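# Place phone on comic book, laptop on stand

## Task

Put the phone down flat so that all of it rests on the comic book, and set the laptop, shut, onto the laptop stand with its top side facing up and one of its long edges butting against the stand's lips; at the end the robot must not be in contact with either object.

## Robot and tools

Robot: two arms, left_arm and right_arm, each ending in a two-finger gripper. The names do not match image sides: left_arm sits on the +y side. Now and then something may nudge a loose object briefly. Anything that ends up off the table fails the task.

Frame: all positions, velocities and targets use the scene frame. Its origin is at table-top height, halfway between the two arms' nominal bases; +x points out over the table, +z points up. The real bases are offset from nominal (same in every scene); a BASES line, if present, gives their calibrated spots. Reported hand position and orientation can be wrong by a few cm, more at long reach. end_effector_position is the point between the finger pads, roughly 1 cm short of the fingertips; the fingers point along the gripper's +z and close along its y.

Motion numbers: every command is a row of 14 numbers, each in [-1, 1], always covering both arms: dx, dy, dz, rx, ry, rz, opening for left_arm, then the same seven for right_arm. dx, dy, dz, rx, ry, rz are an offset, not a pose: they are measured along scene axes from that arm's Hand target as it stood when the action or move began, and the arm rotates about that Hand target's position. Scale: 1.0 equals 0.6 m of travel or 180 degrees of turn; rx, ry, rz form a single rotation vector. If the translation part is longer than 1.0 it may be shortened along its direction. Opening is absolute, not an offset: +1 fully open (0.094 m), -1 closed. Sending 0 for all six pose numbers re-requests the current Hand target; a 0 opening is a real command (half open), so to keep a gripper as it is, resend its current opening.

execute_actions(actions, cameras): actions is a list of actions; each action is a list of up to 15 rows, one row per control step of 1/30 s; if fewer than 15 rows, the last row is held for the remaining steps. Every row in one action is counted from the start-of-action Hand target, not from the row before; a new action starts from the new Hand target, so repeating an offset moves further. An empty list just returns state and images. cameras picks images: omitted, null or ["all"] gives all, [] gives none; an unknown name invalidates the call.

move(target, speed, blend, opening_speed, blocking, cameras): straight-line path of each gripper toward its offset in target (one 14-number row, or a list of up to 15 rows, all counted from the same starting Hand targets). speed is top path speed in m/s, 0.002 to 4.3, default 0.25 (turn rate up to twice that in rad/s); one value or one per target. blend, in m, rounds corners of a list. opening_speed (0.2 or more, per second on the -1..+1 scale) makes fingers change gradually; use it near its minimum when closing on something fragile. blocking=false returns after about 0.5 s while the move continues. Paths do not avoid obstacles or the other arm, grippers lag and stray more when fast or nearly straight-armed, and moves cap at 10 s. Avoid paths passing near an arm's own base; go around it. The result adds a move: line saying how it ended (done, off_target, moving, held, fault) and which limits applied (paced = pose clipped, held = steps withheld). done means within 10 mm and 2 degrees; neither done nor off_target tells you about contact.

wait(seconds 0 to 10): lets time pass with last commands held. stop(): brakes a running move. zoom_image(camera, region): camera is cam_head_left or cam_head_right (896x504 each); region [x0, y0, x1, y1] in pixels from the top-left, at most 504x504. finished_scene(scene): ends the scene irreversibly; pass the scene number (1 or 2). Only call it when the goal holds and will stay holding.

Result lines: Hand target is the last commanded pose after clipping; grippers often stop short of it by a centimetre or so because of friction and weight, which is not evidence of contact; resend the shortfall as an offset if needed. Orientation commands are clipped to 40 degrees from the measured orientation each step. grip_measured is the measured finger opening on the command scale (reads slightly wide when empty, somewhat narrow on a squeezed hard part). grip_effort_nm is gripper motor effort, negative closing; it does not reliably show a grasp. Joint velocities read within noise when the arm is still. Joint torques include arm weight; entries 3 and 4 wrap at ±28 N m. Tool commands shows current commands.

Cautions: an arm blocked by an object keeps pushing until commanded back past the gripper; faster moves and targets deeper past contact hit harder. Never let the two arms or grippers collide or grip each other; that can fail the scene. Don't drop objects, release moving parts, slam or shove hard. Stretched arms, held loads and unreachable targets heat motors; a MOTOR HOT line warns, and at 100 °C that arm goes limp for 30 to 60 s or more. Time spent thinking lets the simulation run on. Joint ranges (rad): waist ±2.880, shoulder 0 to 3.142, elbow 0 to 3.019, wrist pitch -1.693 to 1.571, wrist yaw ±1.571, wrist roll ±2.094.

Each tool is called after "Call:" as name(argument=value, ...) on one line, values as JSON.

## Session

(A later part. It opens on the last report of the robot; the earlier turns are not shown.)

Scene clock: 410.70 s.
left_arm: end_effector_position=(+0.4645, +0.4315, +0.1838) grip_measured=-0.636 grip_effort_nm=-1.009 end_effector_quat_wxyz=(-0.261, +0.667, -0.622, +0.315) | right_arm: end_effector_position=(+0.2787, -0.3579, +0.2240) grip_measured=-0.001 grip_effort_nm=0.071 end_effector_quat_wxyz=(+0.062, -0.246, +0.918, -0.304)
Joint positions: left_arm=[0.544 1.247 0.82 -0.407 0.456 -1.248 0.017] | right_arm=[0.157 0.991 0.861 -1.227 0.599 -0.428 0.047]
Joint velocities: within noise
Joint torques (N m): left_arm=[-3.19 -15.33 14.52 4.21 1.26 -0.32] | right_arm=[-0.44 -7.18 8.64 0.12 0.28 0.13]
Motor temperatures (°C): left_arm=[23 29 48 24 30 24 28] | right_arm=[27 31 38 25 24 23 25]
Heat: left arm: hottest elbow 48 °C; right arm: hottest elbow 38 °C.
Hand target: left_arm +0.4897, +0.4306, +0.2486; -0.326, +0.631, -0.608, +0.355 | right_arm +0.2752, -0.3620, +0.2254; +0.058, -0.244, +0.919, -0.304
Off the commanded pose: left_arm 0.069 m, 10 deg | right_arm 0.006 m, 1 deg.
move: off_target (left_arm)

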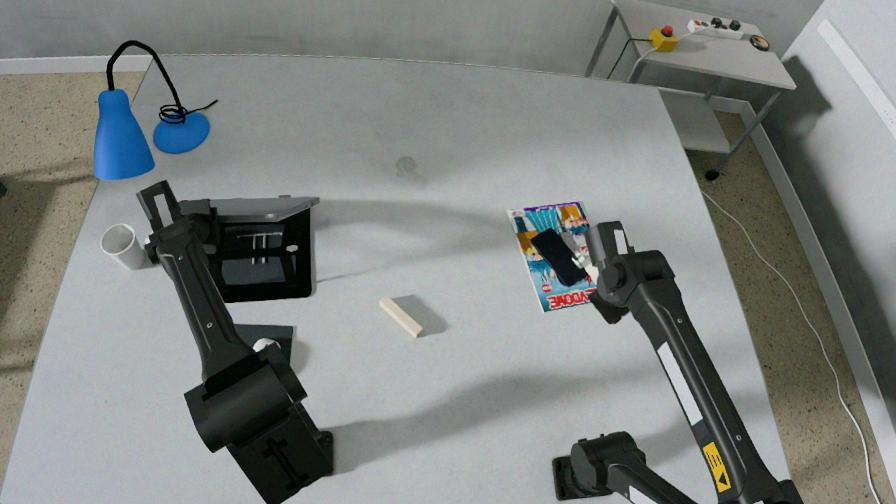

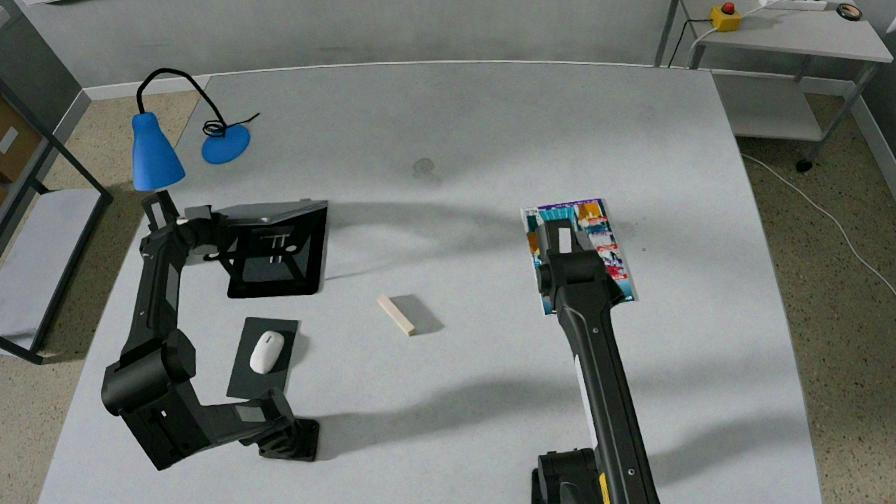

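Call:
move(target=[-0.045,-0.008,-0.12,0.012,-0.083,0,-0.95,0,0,0,0,0,0,0], speed=0.1)

Call:
zoom_image(camera="cam_head_right", region=[150, 150, 370, 320])

Call:
zoom_image(camera="cam_head_left", region=[150, 150, 370, 320])

Scene clock: 418.30 s.
left_arm: end_effector_position=(+0.4547, +0.4161, +0.1526) grip_measured=-0.636 grip_effort_nm=-1.009 end_effector_quat_wxyz=(-0.379, +0.596, -0.579, +0.408) | right_arm: end_effector_position=(+0.2787, -0.3579, +0.2240) grip_measured=-0.001 grip_effort_nm=0.066 end_effector_quat_wxyz=(+0.062, -0.246, +0.918, -0.304)
Joint positions: left_arm=[0.562 1.268 0.516 0.287 0.562 -1.361 0.017] | right_arm=[0.157 0.991 0.861 -1.227 0.599 -0.428 0.047]
Joint velocities: within noise
Joint torques (N m): left_arm=[-0.5 -9.7 10.37 4.52 0.67 -0.14] | right_arm=[-0.38 -7.24 8.61 0.14 0.28 0.13]
Motor temperatures (°C): left_arm=[23 29 47 25 30 24 29] | right_arm=[27 31 38 25 24 23 25]
Heat: left arm: hottest elbow 47 °C; right arm: hottest elbow 38 °C.
Hand target: left_arm +0.4627, +0.4258, +0.1765; -0.414, +0.573, -0.567, +0.423 | right_arm +0.2752, -0.3620, +0.2254; +0.058, -0.244, +0.919, -0.304
Off the commanded pose: left_arm 0.027 m, 5 deg | right_arm 0.006 m, 1 deg.
move: off_target (left_arm)

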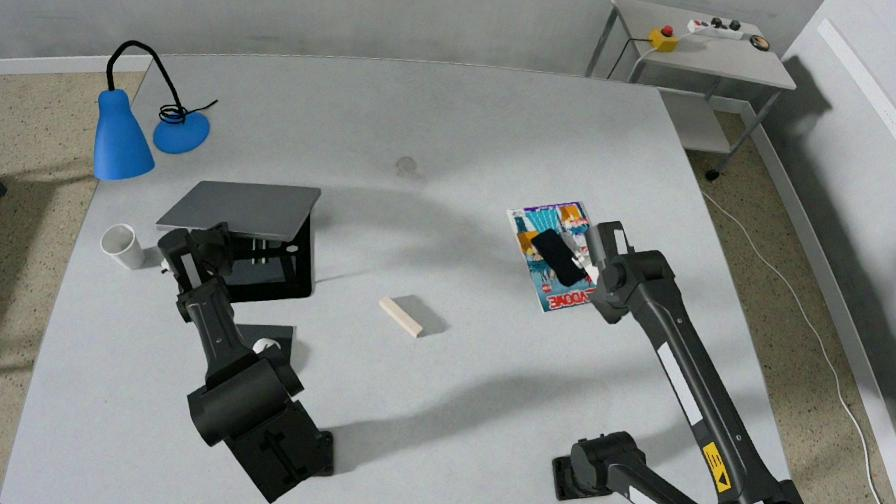

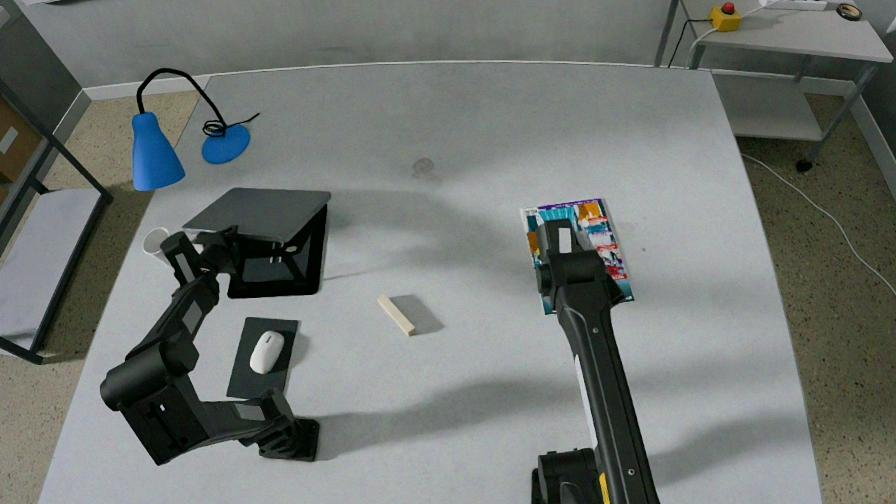

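Scaled by 2.291.

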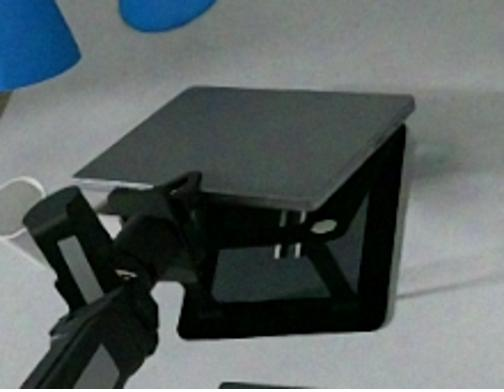

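Scaled by 2.291.

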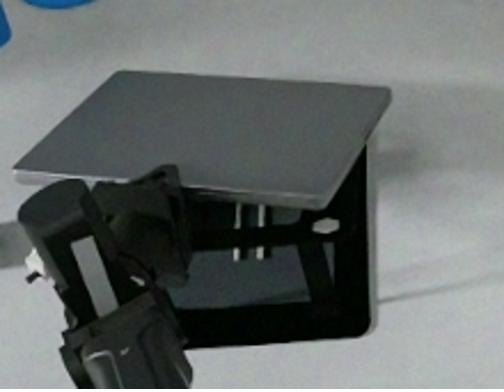

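Call:
move(target=[-0.01,0,0.05,0,0,0.05,-0.95,0,0,0,0,0,0,0], speed=0.12)

Call:
zoom_image(camera="cam_head_right", region=[150, 150, 370, 320])

Call:
zoom_image(camera="cam_head_left", region=[130, 150, 350, 320])

Scene clock: 436.37 s.
left_arm: end_effector_position=(+0.4494, +0.4274, +0.1524) grip_measured=-0.636 grip_effort_nm=-1.013 end_effector_quat_wxyz=(-0.404, +0.642, -0.547, +0.355) | right_arm: end_effector_position=(+0.2787, -0.3579, +0.2240) grip_measured=-0.001 grip_effort_nm=0.066 end_effector_quat_wxyz=(+0.062, -0.246, +0.918, -0.304)
Joint positions: left_arm=[0.523 1.223 0.505 0.248 0.367 -1.407 0.017] | right_arm=[0.157 0.991 0.861 -1.227 0.599 -0.428 0.047]
Joint velocities: within noise
Joint torques (N m): left_arm=[-2.43 -15.03 11.06 3.3 0.41 -0.47] | right_arm=[-0.44 -7.24 8.61 0.14 0.28 0.13]
Motor temperatures (°C): left_arm=[23 28 44 25 29 24 29] | right_arm=[27 31 38 25 24 23 25]
Heat: left arm: hottest elbow 44 °C; right arm: hottest elbow 38 °C.
Hand target: left_arm +0.4566, +0.4258, +0.2066; -0.446, +0.616, -0.520, +0.389 | right_arm +0.2752, -0.3620, +0.2254; +0.058, -0.244, +0.919, -0.304
Off the commanded pose: left_arm 0.055 m, 7 deg | right_arm 0.006 m, 1 deg.
move: off_target (left_arm)

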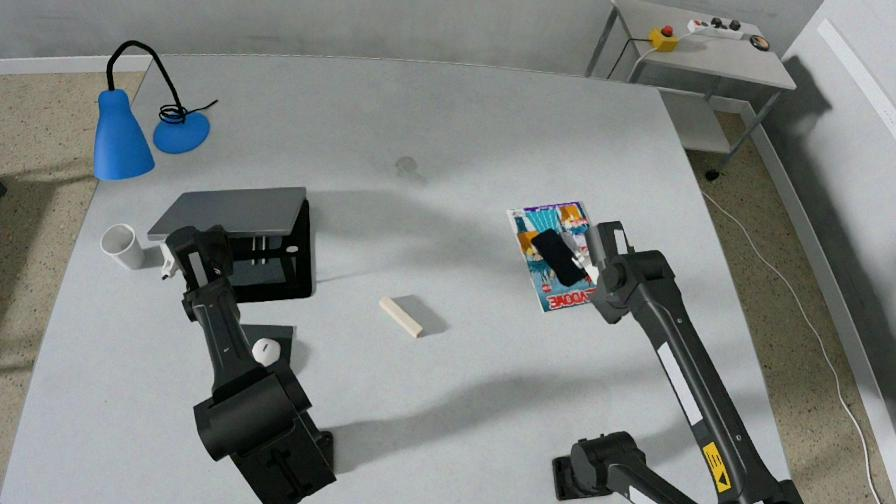

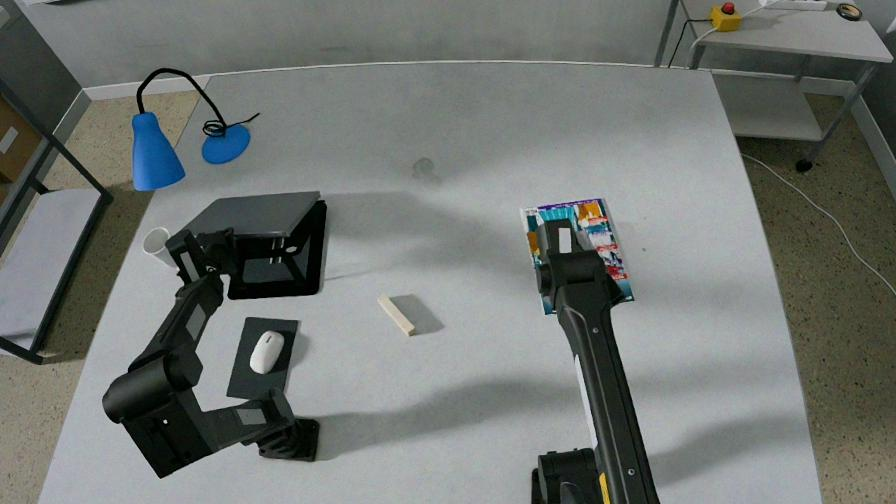

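Scaled by 2.291.

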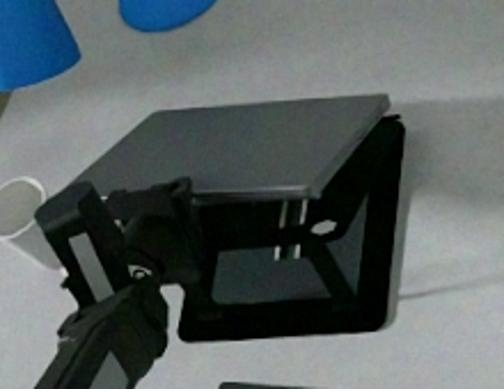

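Scaled by 2.291.

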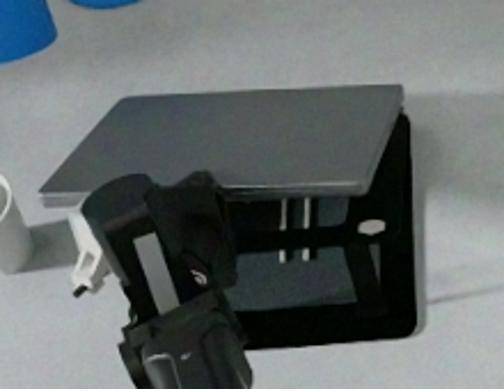

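Call:
move(target=[0.01,0,-0.08,0,0,0,-0.95,0,0,0,0,0,0,0], speed=0.08)

Call:
zoom_image(camera="cam_head_right", region=[150, 150, 370, 320])

Call:
zoom_image(camera="cam_head_left", region=[130, 150, 350, 320])

Scene clock: 442.27 s.
left_arm: end_effector_position=(+0.4525, +0.4269, +0.1564) grip_measured=-0.636 grip_effort_nm=-1.004 end_effector_quat_wxyz=(-0.438, +0.619, -0.534, +0.374) | right_arm: end_effector_position=(+0.2787, -0.3579, +0.2240) grip_measured=-0.001 grip_effort_nm=0.066 end_effector_quat_wxyz=(+0.062, -0.246, +0.918, -0.304)
Joint positions: left_arm=[0.52 1.252 0.465 0.418 0.371 -1.426 0.017] | right_arm=[0.157 0.991 0.861 -1.227 0.599 -0.428 0.047]
Joint velocities: within noise
Joint torques (N m): left_arm=[-4.13 -6.48 9.51 4.3 -0.21 -0.3] | right_arm=[-0.26 -7.24 8.59 0.12 0.29 0.13]
Motor temperatures (°C): left_arm=[23 28 43 25 29 24 29] | right_arm=[27 31 38 25 24 23 25]
Heat: left arm: hottest elbow 43 °C; right arm: hottest elbow 38 °C.
Hand target: left_arm +0.4627, +0.4258, +0.1587; -0.446, +0.616, -0.520, +0.389 | right_arm +0.2752, -0.3620, +0.2254; +0.058, -0.244, +0.919, -0.304
Off the commanded pose: left_arm 0.010 m, 2 deg | right_arm 0.006 m, 1 deg.
move: done

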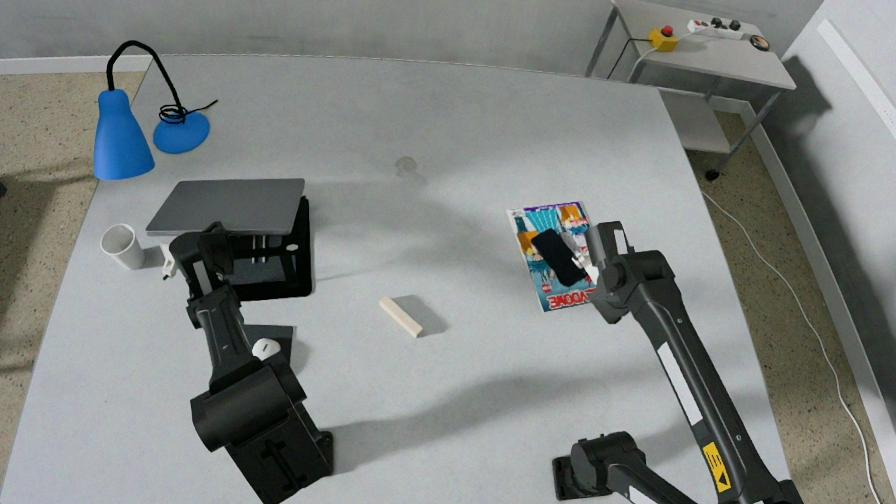

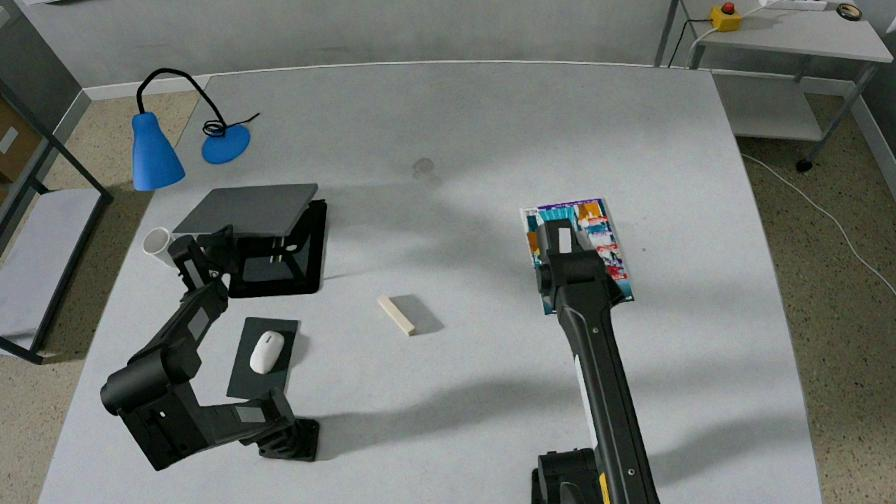

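Scaled by 2.291.

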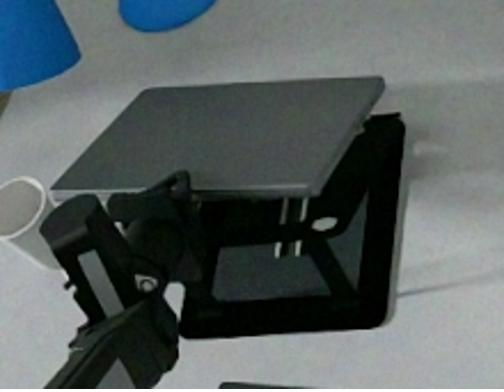

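Scaled by 2.291.

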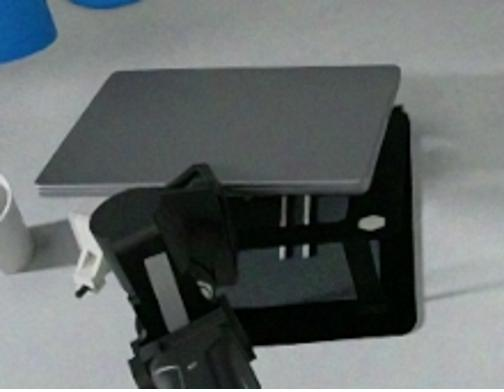

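Call:
move(target=[0.01,0,0.02,-0.013,0.077,0,-0.95,0,0,0,0,0,0,0], speed=0.1)

Call:
zoom_image(camera="cam_head_right", region=[150, 150, 370, 320])

Call:
zoom_image(camera="cam_head_left", region=[130, 150, 350, 320])

Scene clock: 448.50 s.
left_arm: end_effector_position=(+0.4512, +0.4257, +0.1392) grip_measured=-0.637 grip_effort_nm=-1.004 end_effector_quat_wxyz=(-0.358, +0.671, -0.575, +0.302) | right_arm: end_effector_position=(+0.2787, -0.3579, +0.2240) grip_measured=-0.001 grip_effort_nm=0.061 end_effector_quat_wxyz=(+0.062, -0.246, +0.918, -0.304)
Joint positions: left_arm=[0.492 1.227 0.579 0.021 0.294 -1.357 0.017] | right_arm=[0.157 0.991 0.861 -1.227 0.599 -0.428 0.047]
Joint velocities: within noise
Joint torques (N m): left_arm=[-2.61 -10.58 15.04 0.55 0.33 -0.37] | right_arm=[-0.5 -7.24 8.57 0.13 0.28 0.13]
Motor temperatures (°C): left_arm=[23 28 42 25 29 24 29] | right_arm=[27 31 38 25 24 23 25]
Heat: left arm: hottest elbow 42 °C; right arm: hottest elbow 38 °C.
Hand target: left_arm +0.4687, +0.4258, +0.1705; -0.367, +0.667, -0.562, +0.322 | right_arm +0.2752, -0.3620, +0.2254; +0.058, -0.244, +0.919, -0.304
Off the commanded pose: left_arm 0.036 m, 3 deg | right_arm 0.006 m, 1 deg.
move: off_target (left_arm)

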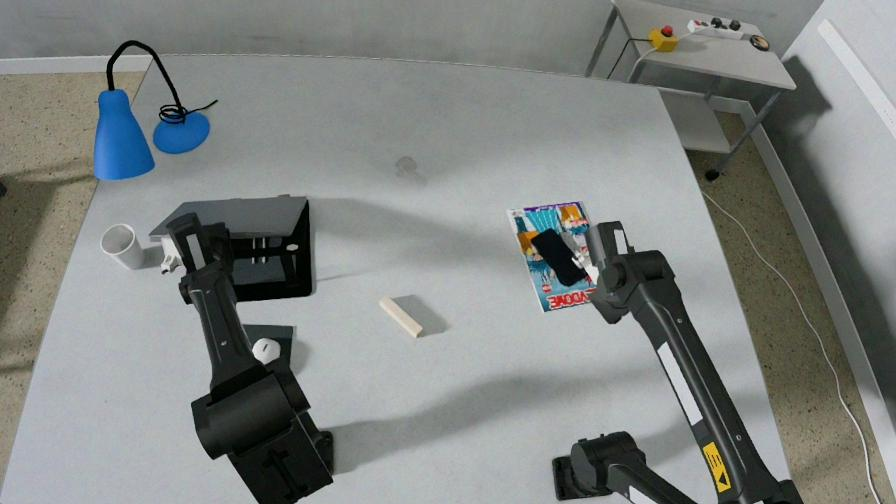

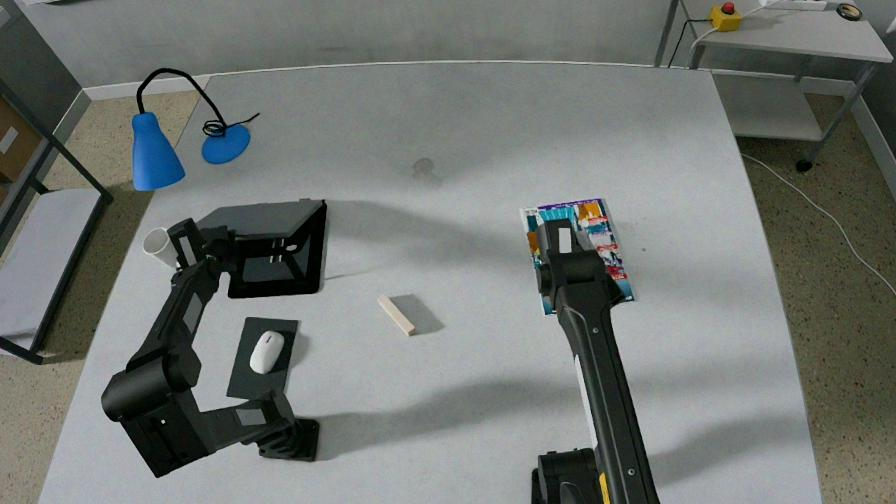

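Scaled by 2.291.

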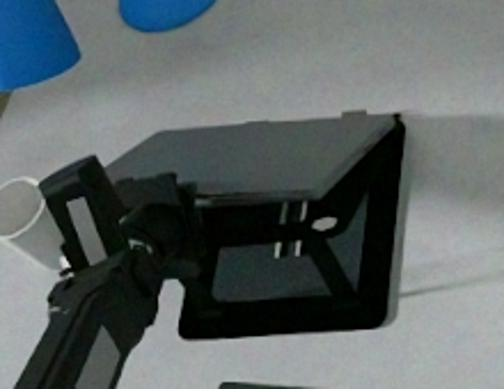

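Scaled by 2.291.

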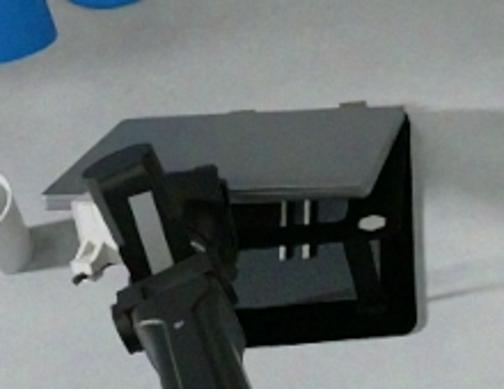

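Call:
move(target=[[-0.02,-0.004,0.04,0,0,0,-0.95,0,0,0,0,0,0,0],[-0.026,-0.06,0.04,0,0,0,-0.95,0,0,0,0,0,0,0],[0.002,-0.06,-0.02,0,0,0,-0.95,0,0,0,0,0,0,0]], speed=0.08)

Call:
zoom_image(camera="cam_head_right", region=[150, 150, 370, 320])

Call:
zoom_image(camera="cam_head_left", region=[130, 150, 350, 320])

Scene clock: 455.57 s.
left_arm: end_effector_position=(+0.4500, +0.3993, +0.1435) grip_measured=-0.637 grip_effort_nm=-1.009 end_effector_quat_wxyz=(-0.355, +0.680, -0.572, +0.291) | right_arm: end_effector_position=(+0.2787, -0.3579, +0.2240) grip_measured=-0.001 grip_effort_nm=0.066 end_effector_quat_wxyz=(+0.062, -0.246, +0.918, -0.304)
Joint positions: left_arm=[0.408 1.173 0.561 -0.019 0.204 -1.411 0.017] | right_arm=[0.157 0.991 0.861 -1.227 0.599 -0.428 0.047]
Joint velocities: within noise
Joint torques (N m): left_arm=[-4.31 -7.18 11.55 3.63 0.59 -0.35] | right_arm=[-0.32 -7.18 8.59 0.13 0.29 0.13]
Motor temperatures (°C): left_arm=[23 28 42 24 29 24 29] | right_arm=[27 31 38 25 24 23 25]
Heat: left arm: hottest elbow 42 °C; right arm: hottest elbow 38 °C.
Hand target: left_arm +0.4698, +0.3898, +0.1584; -0.367, +0.667, -0.562, +0.322 | right_arm +0.2752, -0.3620, +0.2254; +0.058, -0.244, +0.919, -0.304
Off the commanded pose: left_arm 0.027 m, 4 deg | right_arm 0.006 m, 1 deg.
move: off_target (left_arm)

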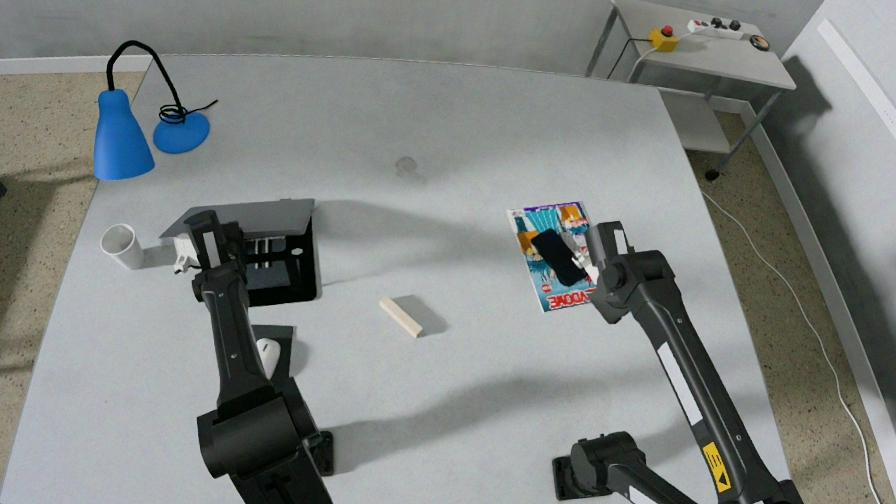

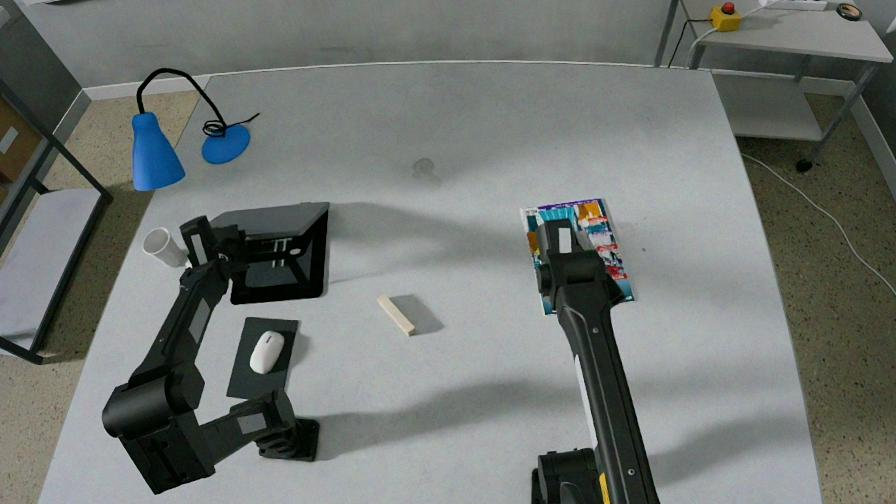

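Scaled by 2.291.

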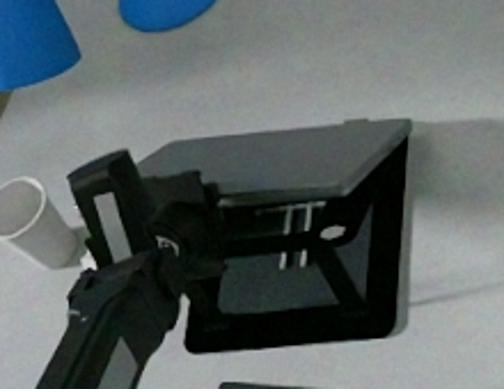

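Scaled by 2.291.

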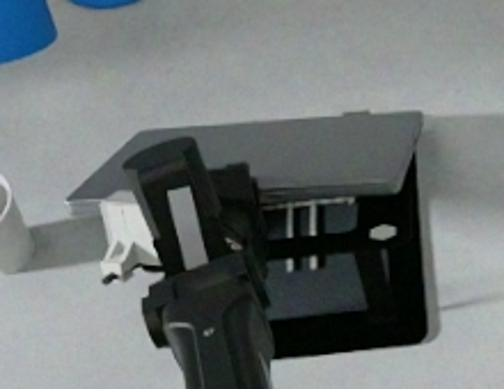

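Call:
zoom_image(camera="cam_head_left", region=[180, 180, 330, 260])

Call:
zoom_image(camera="cam_head_right", region=[200, 180, 350, 260])

Scaled by 3.360.

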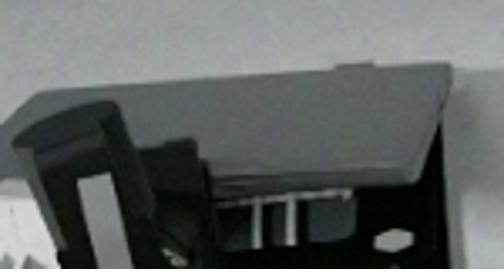

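Scaled by 3.360.

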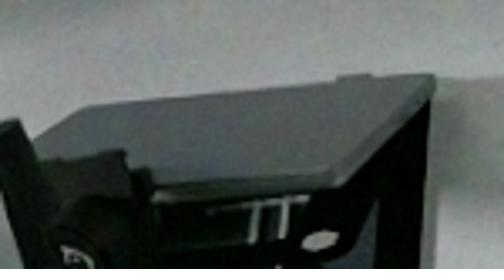

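Call:
move(target=[[-0.02,-0.004,0.06,0,0,0,-0.95,0,0,0,0,0,0,0],[-0.04,-0.02,0.06,0,0,0.02,-0.95,0,0,0,0,0,0,0],[-0.03,-0.02,0.0,0,0.01,0.02,-0.95,0,0,0,0,0,0,0],[0.0,-0.02,-0.01,0,0.01,0.02,-0.95,0,0,0,0,0,0,0]], speed=0.08)

Call:
zoom_image(camera="cam_head_right", region=[200, 180, 350, 310])

Call:
zoom_image(camera="cam_head_left", region=[180, 180, 330, 310])

Scene clock: 470.03 s.
left_arm: end_effector_position=(+0.4477, +0.3833, +0.1414) grip_measured=-0.637 grip_effort_nm=-1.009 end_effector_quat_wxyz=(-0.365, +0.693, -0.559, +0.274) | right_arm: end_effector_position=(+0.2787, -0.3579, +0.2240) grip_measured=-0.001 grip_effort_nm=0.066 end_effector_quat_wxyz=(+0.062, -0.246, +0.918, -0.304)
Joint positions: left_arm=[0.334 1.146 0.538 -0.019 0.093 -1.469 0.017] | right_arm=[0.157 0.991 0.861 -1.227 0.599 -0.428 0.047]
Joint velocities: within noise
Joint torques (N m): left_arm=[-3.37 -5.25 13.15 3.11 0.31 -0.38] | right_arm=[-0.38 -7.24 8.61 0.13 0.28 0.14]
Motor temperatures (°C): left_arm=[23 27 41 25 29 24 29] | right_arm=[27 31 38 25 24 23 25]
Heat: left arm: hottest elbow 41 °C; right arm: hottest elbow 38 °C.
Hand target: left_arm +0.4700, +0.3778, +0.1526; -0.368, +0.690, -0.547, +0.300 | right_arm +0.2752, -0.3620, +0.2254; +0.058, -0.244, +0.919, -0.304
Off the commanded pose: left_arm 0.025 m, 3 deg | right_arm 0.006 m, 1 deg.
move: off_target (left_arm)

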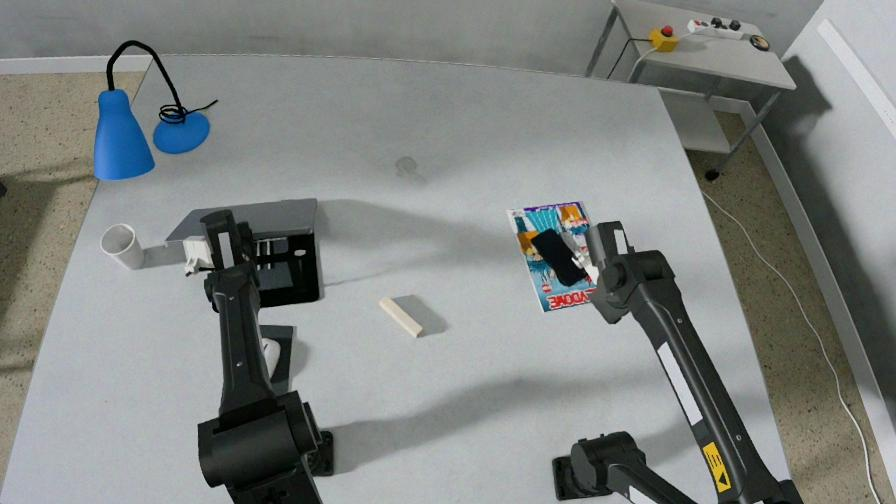

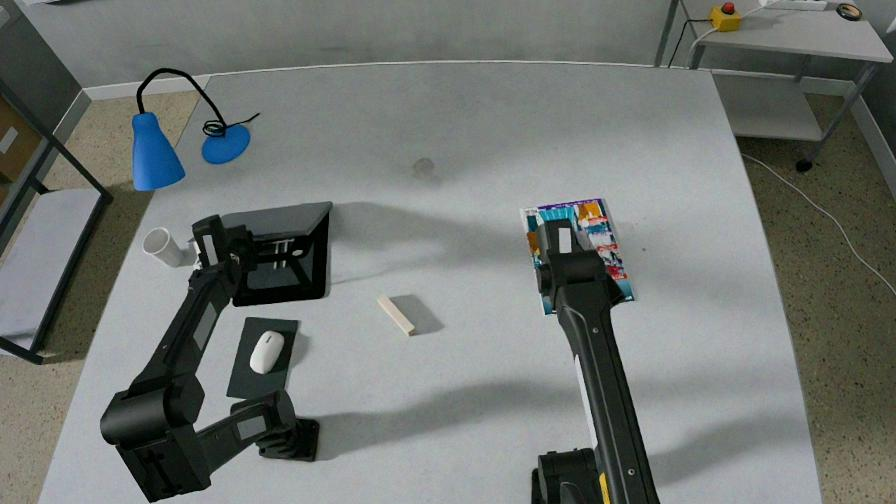

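Scaled by 3.360.

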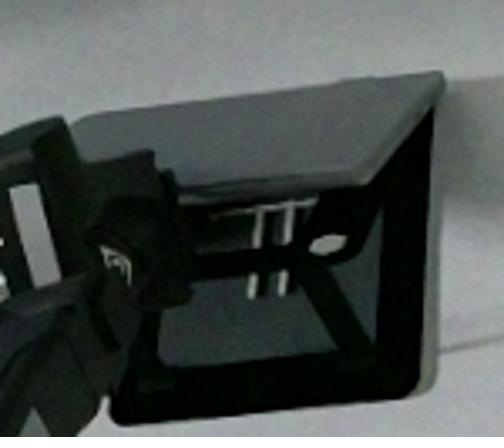

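Scaled by 3.360.

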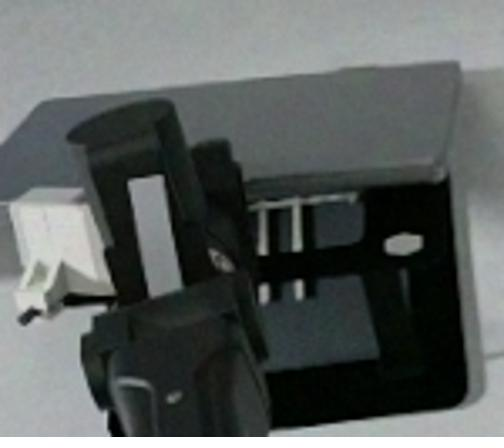

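Call:
move(target=[[-0.03,-0.004,0.1,0.008,-0.04,0.0,-0.95,0,0,0,0,0,0,0],[-0.03,-0.0,0.2,0.01,-0.05,0.019,-0.95,0,0,0,0,0,0,0]], speed=0.12)

Call:
zoom_image(camera="cam_head_right", region=[180, 160, 350, 310])

Call:
zoom_image(camera="cam_head_left", region=[150, 160, 330, 310])

Scene clock: 479.57 s.
left_arm: end_effector_position=(+0.4162, +0.3700, +0.1715) grip_measured=-0.637 grip_effort_nm=-1.009 end_effector_quat_wxyz=(-0.361, +0.704, -0.548, +0.272) | right_arm: end_effector_position=(+0.2787, -0.3579, +0.2240) grip_measured=-0.001 grip_effort_nm=0.066 end_effector_quat_wxyz=(+0.062, -0.246, +0.918, -0.304)
Joint positions: left_arm=[0.32 0.968 0.524 -0.191 0.068 -1.504 0.017] | right_arm=[0.157 0.991 0.861 -1.227 0.599 -0.428 0.047]
Joint velocities: within noise
Joint torques (N m): left_arm=[-2.02 -11.69 21.64 2.59 0.02 -0.52] | right_arm=[-0.38 -7.12 8.59 0.13 0.29 0.13]
Motor temperatures (°C): left_arm=[23 27 41 24 28 24 29] | right_arm=[27 31 38 25 24 23 25]
Heat: left arm: hottest elbow 41 °C; right arm: hottest elbow 38 °C.
Hand target: left_arm +0.4519, +0.3778, +0.2727; -0.430, +0.674, -0.500, +0.333 | right_arm +0.2752, -0.3620, +0.2254; +0.058, -0.244, +0.919, -0.304
Off the commanded pose: left_arm 0.108 m, 12 deg | right_arm 0.006 m, 1 deg.
move: off_target (left_arm)

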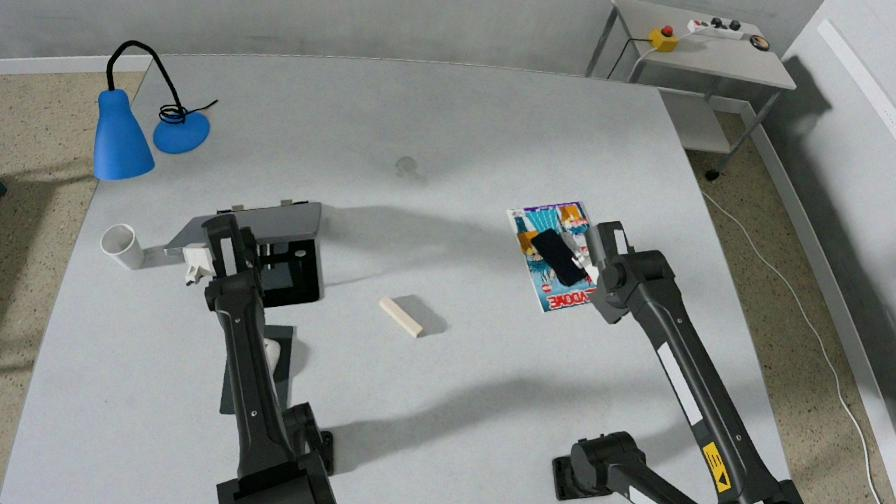

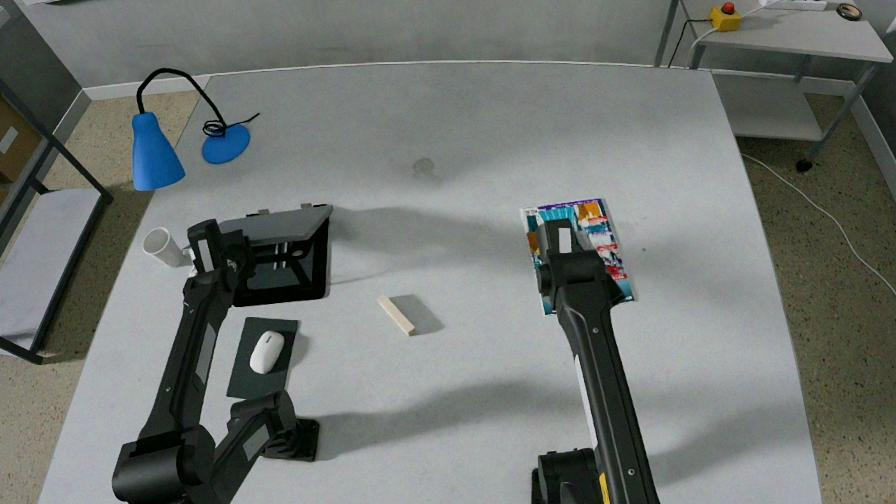

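Scaled by 2.965.

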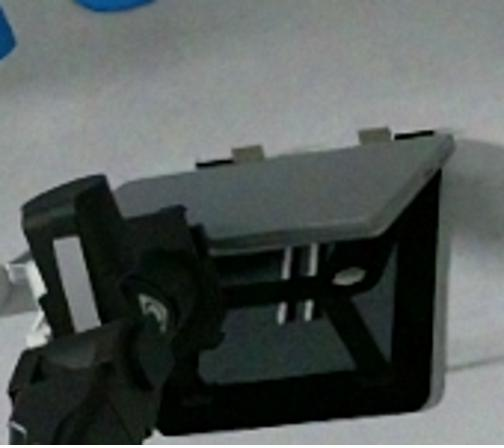

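Scaled by 2.800.

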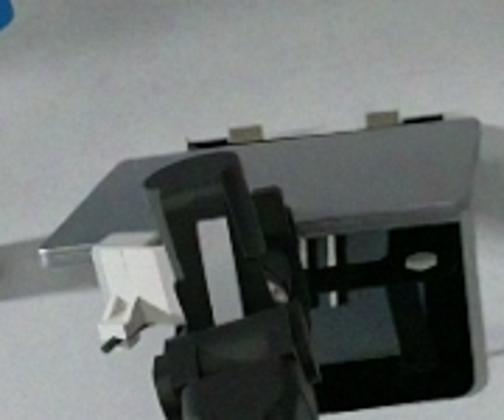

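Call:
move(target=[[0.04,0.008,-0.09,-0.004,0.02,0,-0.95,0,0,0,0,0,0,0],[0.06,0.010,-0.18,-0.008,0.04,0,-0.95,0,0,0,0,0,0,0]], speed=0.08)

Call:
zoom_image(camera="cam_head_right", region=[180, 160, 350, 310])

Call:
zoom_image(camera="cam_head_left", region=[150, 160, 330, 310])

Scene clock: 485.90 s.
left_arm: end_effector_position=(+0.4516, +0.3766, +0.1403) grip_measured=-0.637 grip_effort_nm=-1.009 end_effector_quat_wxyz=(-0.373, +0.699, -0.548, +0.269) | right_arm: end_effector_position=(+0.2787, -0.3579, +0.2240) grip_measured=-0.001 grip_effort_nm=0.066 end_effector_quat_wxyz=(+0.062, -0.246, +0.918, -0.304)
Joint positions: left_arm=[0.293 1.152 0.532 0.005 0.033 -1.506 0.017] | right_arm=[0.157 0.991 0.861 -1.227 0.599 -0.428 0.047]
Joint velocities: within noise
Joint torques (N m): left_arm=[-2.02 -4.42 16.83 2.96 -0.12 -0.54] | right_arm=[-0.38 -7.36 8.61 0.13 0.29 0.13]
Motor temperatures (°C): left_arm=[23 27 41 24 28 24 29] | right_arm=[27 31 38 25 24 23 25]
Heat: left arm: hottest elbow 41 °C; right arm: hottest elbow 38 °C.
Hand target: left_arm +0.4879, +0.3838, +0.1645; -0.389, +0.699, -0.522, +0.297 | right_arm +0.2752, -0.3620, +0.2254; +0.058, -0.244, +0.919, -0.304
Off the commanded pose: left_arm 0.044 m, 5 deg | right_arm 0.006 m, 1 deg.
move: off_target (left_arm)

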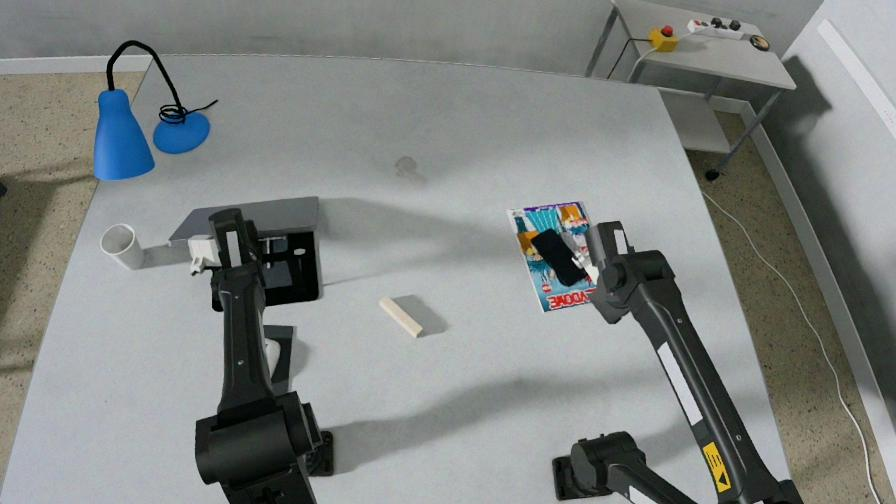

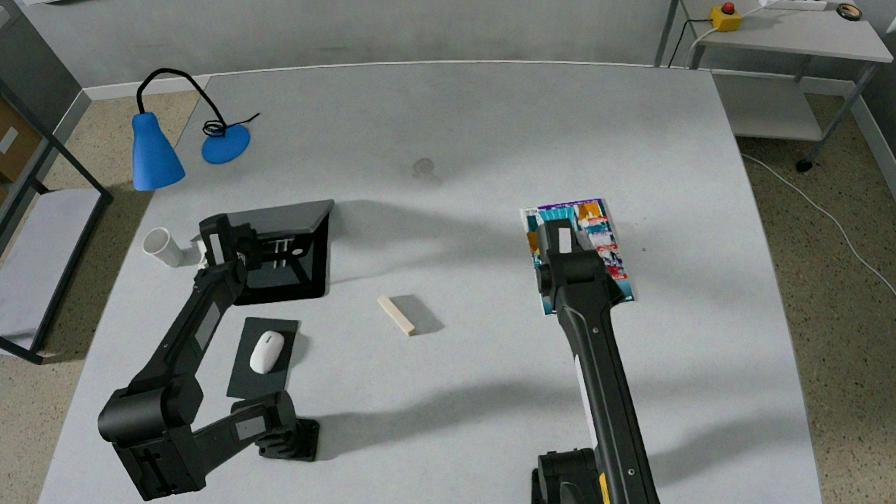

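Scaled by 2.965.

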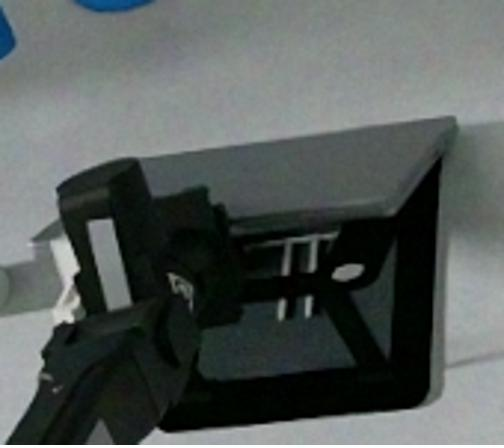

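Scaled by 2.800.

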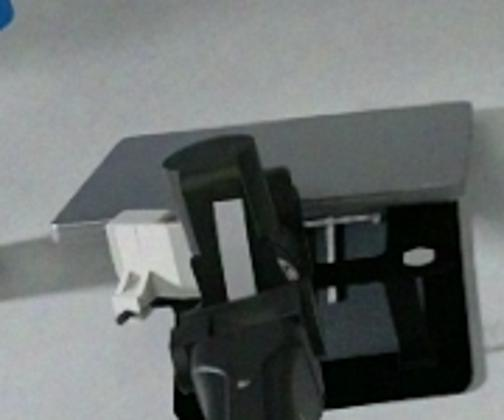

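Call:
move(target=[[-0.045,-0.007,0.14,0.004,-0.02,0,-0.95,0,0,0,0,0,0,0],[-0.042,-0.007,0.03,0,0,0,-0.95,0,0,0,0,0,0,0],[-0.036,-0.006,-0.01,0,0,0,-0.95,0,0,0,0,0,0,0]], speed=0.08)

Call:
zoom_image(camera="cam_head_right", region=[180, 160, 350, 310])

Call:
zoom_image(camera="cam_head_left", region=[150, 160, 330, 310])

Scene clock: 494.80 s.
left_arm: end_effector_position=(+0.4515, +0.3764, +0.1432) grip_measured=-0.637 grip_effort_nm=-1.009 end_effector_quat_wxyz=(-0.372, +0.700, -0.546, +0.270) | right_arm: end_effector_position=(+0.2787, -0.3579, +0.2240) grip_measured=-0.001 grip_effort_nm=0.066 end_effector_quat_wxyz=(+0.062, -0.246, +0.918, -0.304)
Joint positions: left_arm=[0.293 1.145 0.538 -0.009 0.034 -1.512 0.017] | right_arm=[0.157 0.991 0.861 -1.227 0.599 -0.428 0.047]
Joint velocities: within noise
Joint torques (N m): left_arm=[-1.61 -7.77 11.51 3.71 0.13 -0.37] | right_arm=[-0.32 -7.18 8.61 0.13 0.29 0.13]
Motor temperatures (°C): left_arm=[23 27 43 24 28 24 29] | right_arm=[27 31 38 25 24 23 25]
Heat: left arm: hottest elbow 43 °C; right arm: hottest elbow 38 °C.
Hand target: left_arm +0.4662, +0.3802, +0.1585; -0.389, +0.699, -0.522, +0.297 | right_arm +0.2752, -0.3620, +0.2254; +0.058, -0.244, +0.919, -0.304
Off the commanded pose: left_arm 0.022 m, 5 deg | right_arm 0.006 m, 1 deg.
move: off_target (left_arm)

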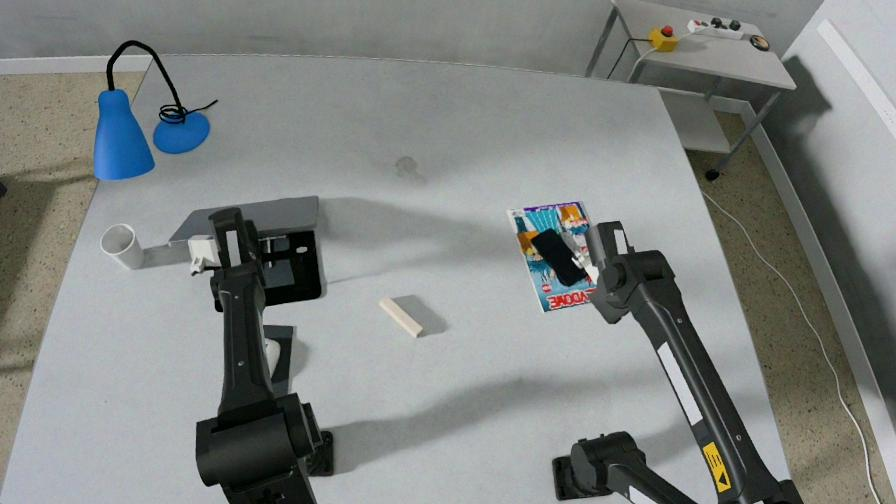

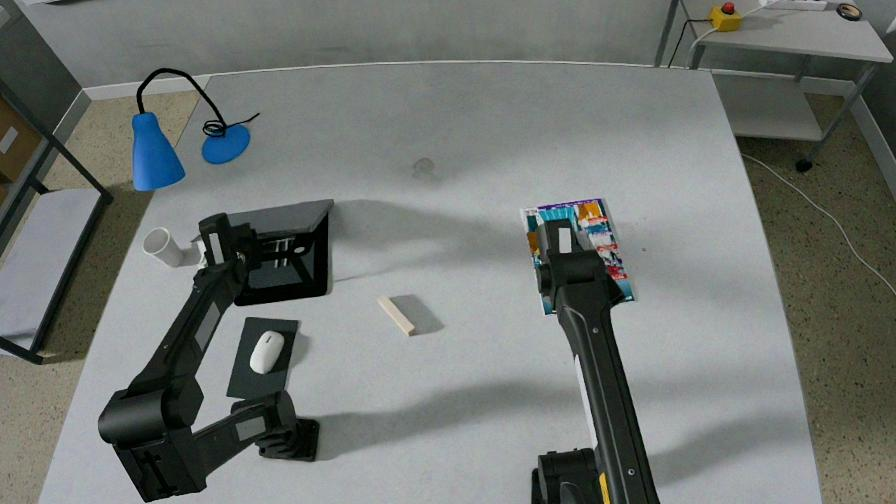

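Scaled by 2.965.

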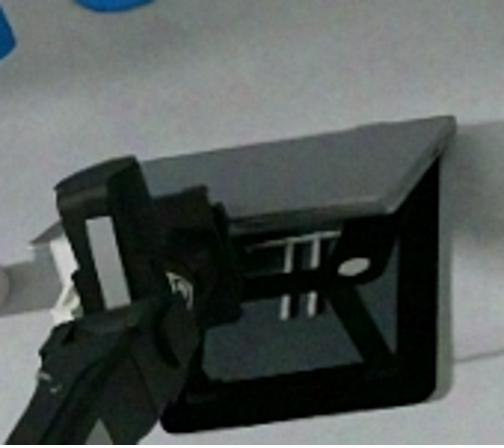

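Scaled by 2.800.

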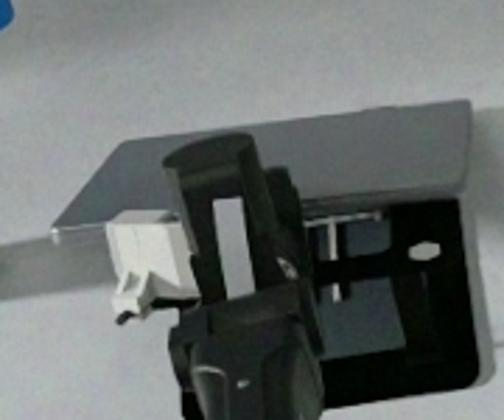

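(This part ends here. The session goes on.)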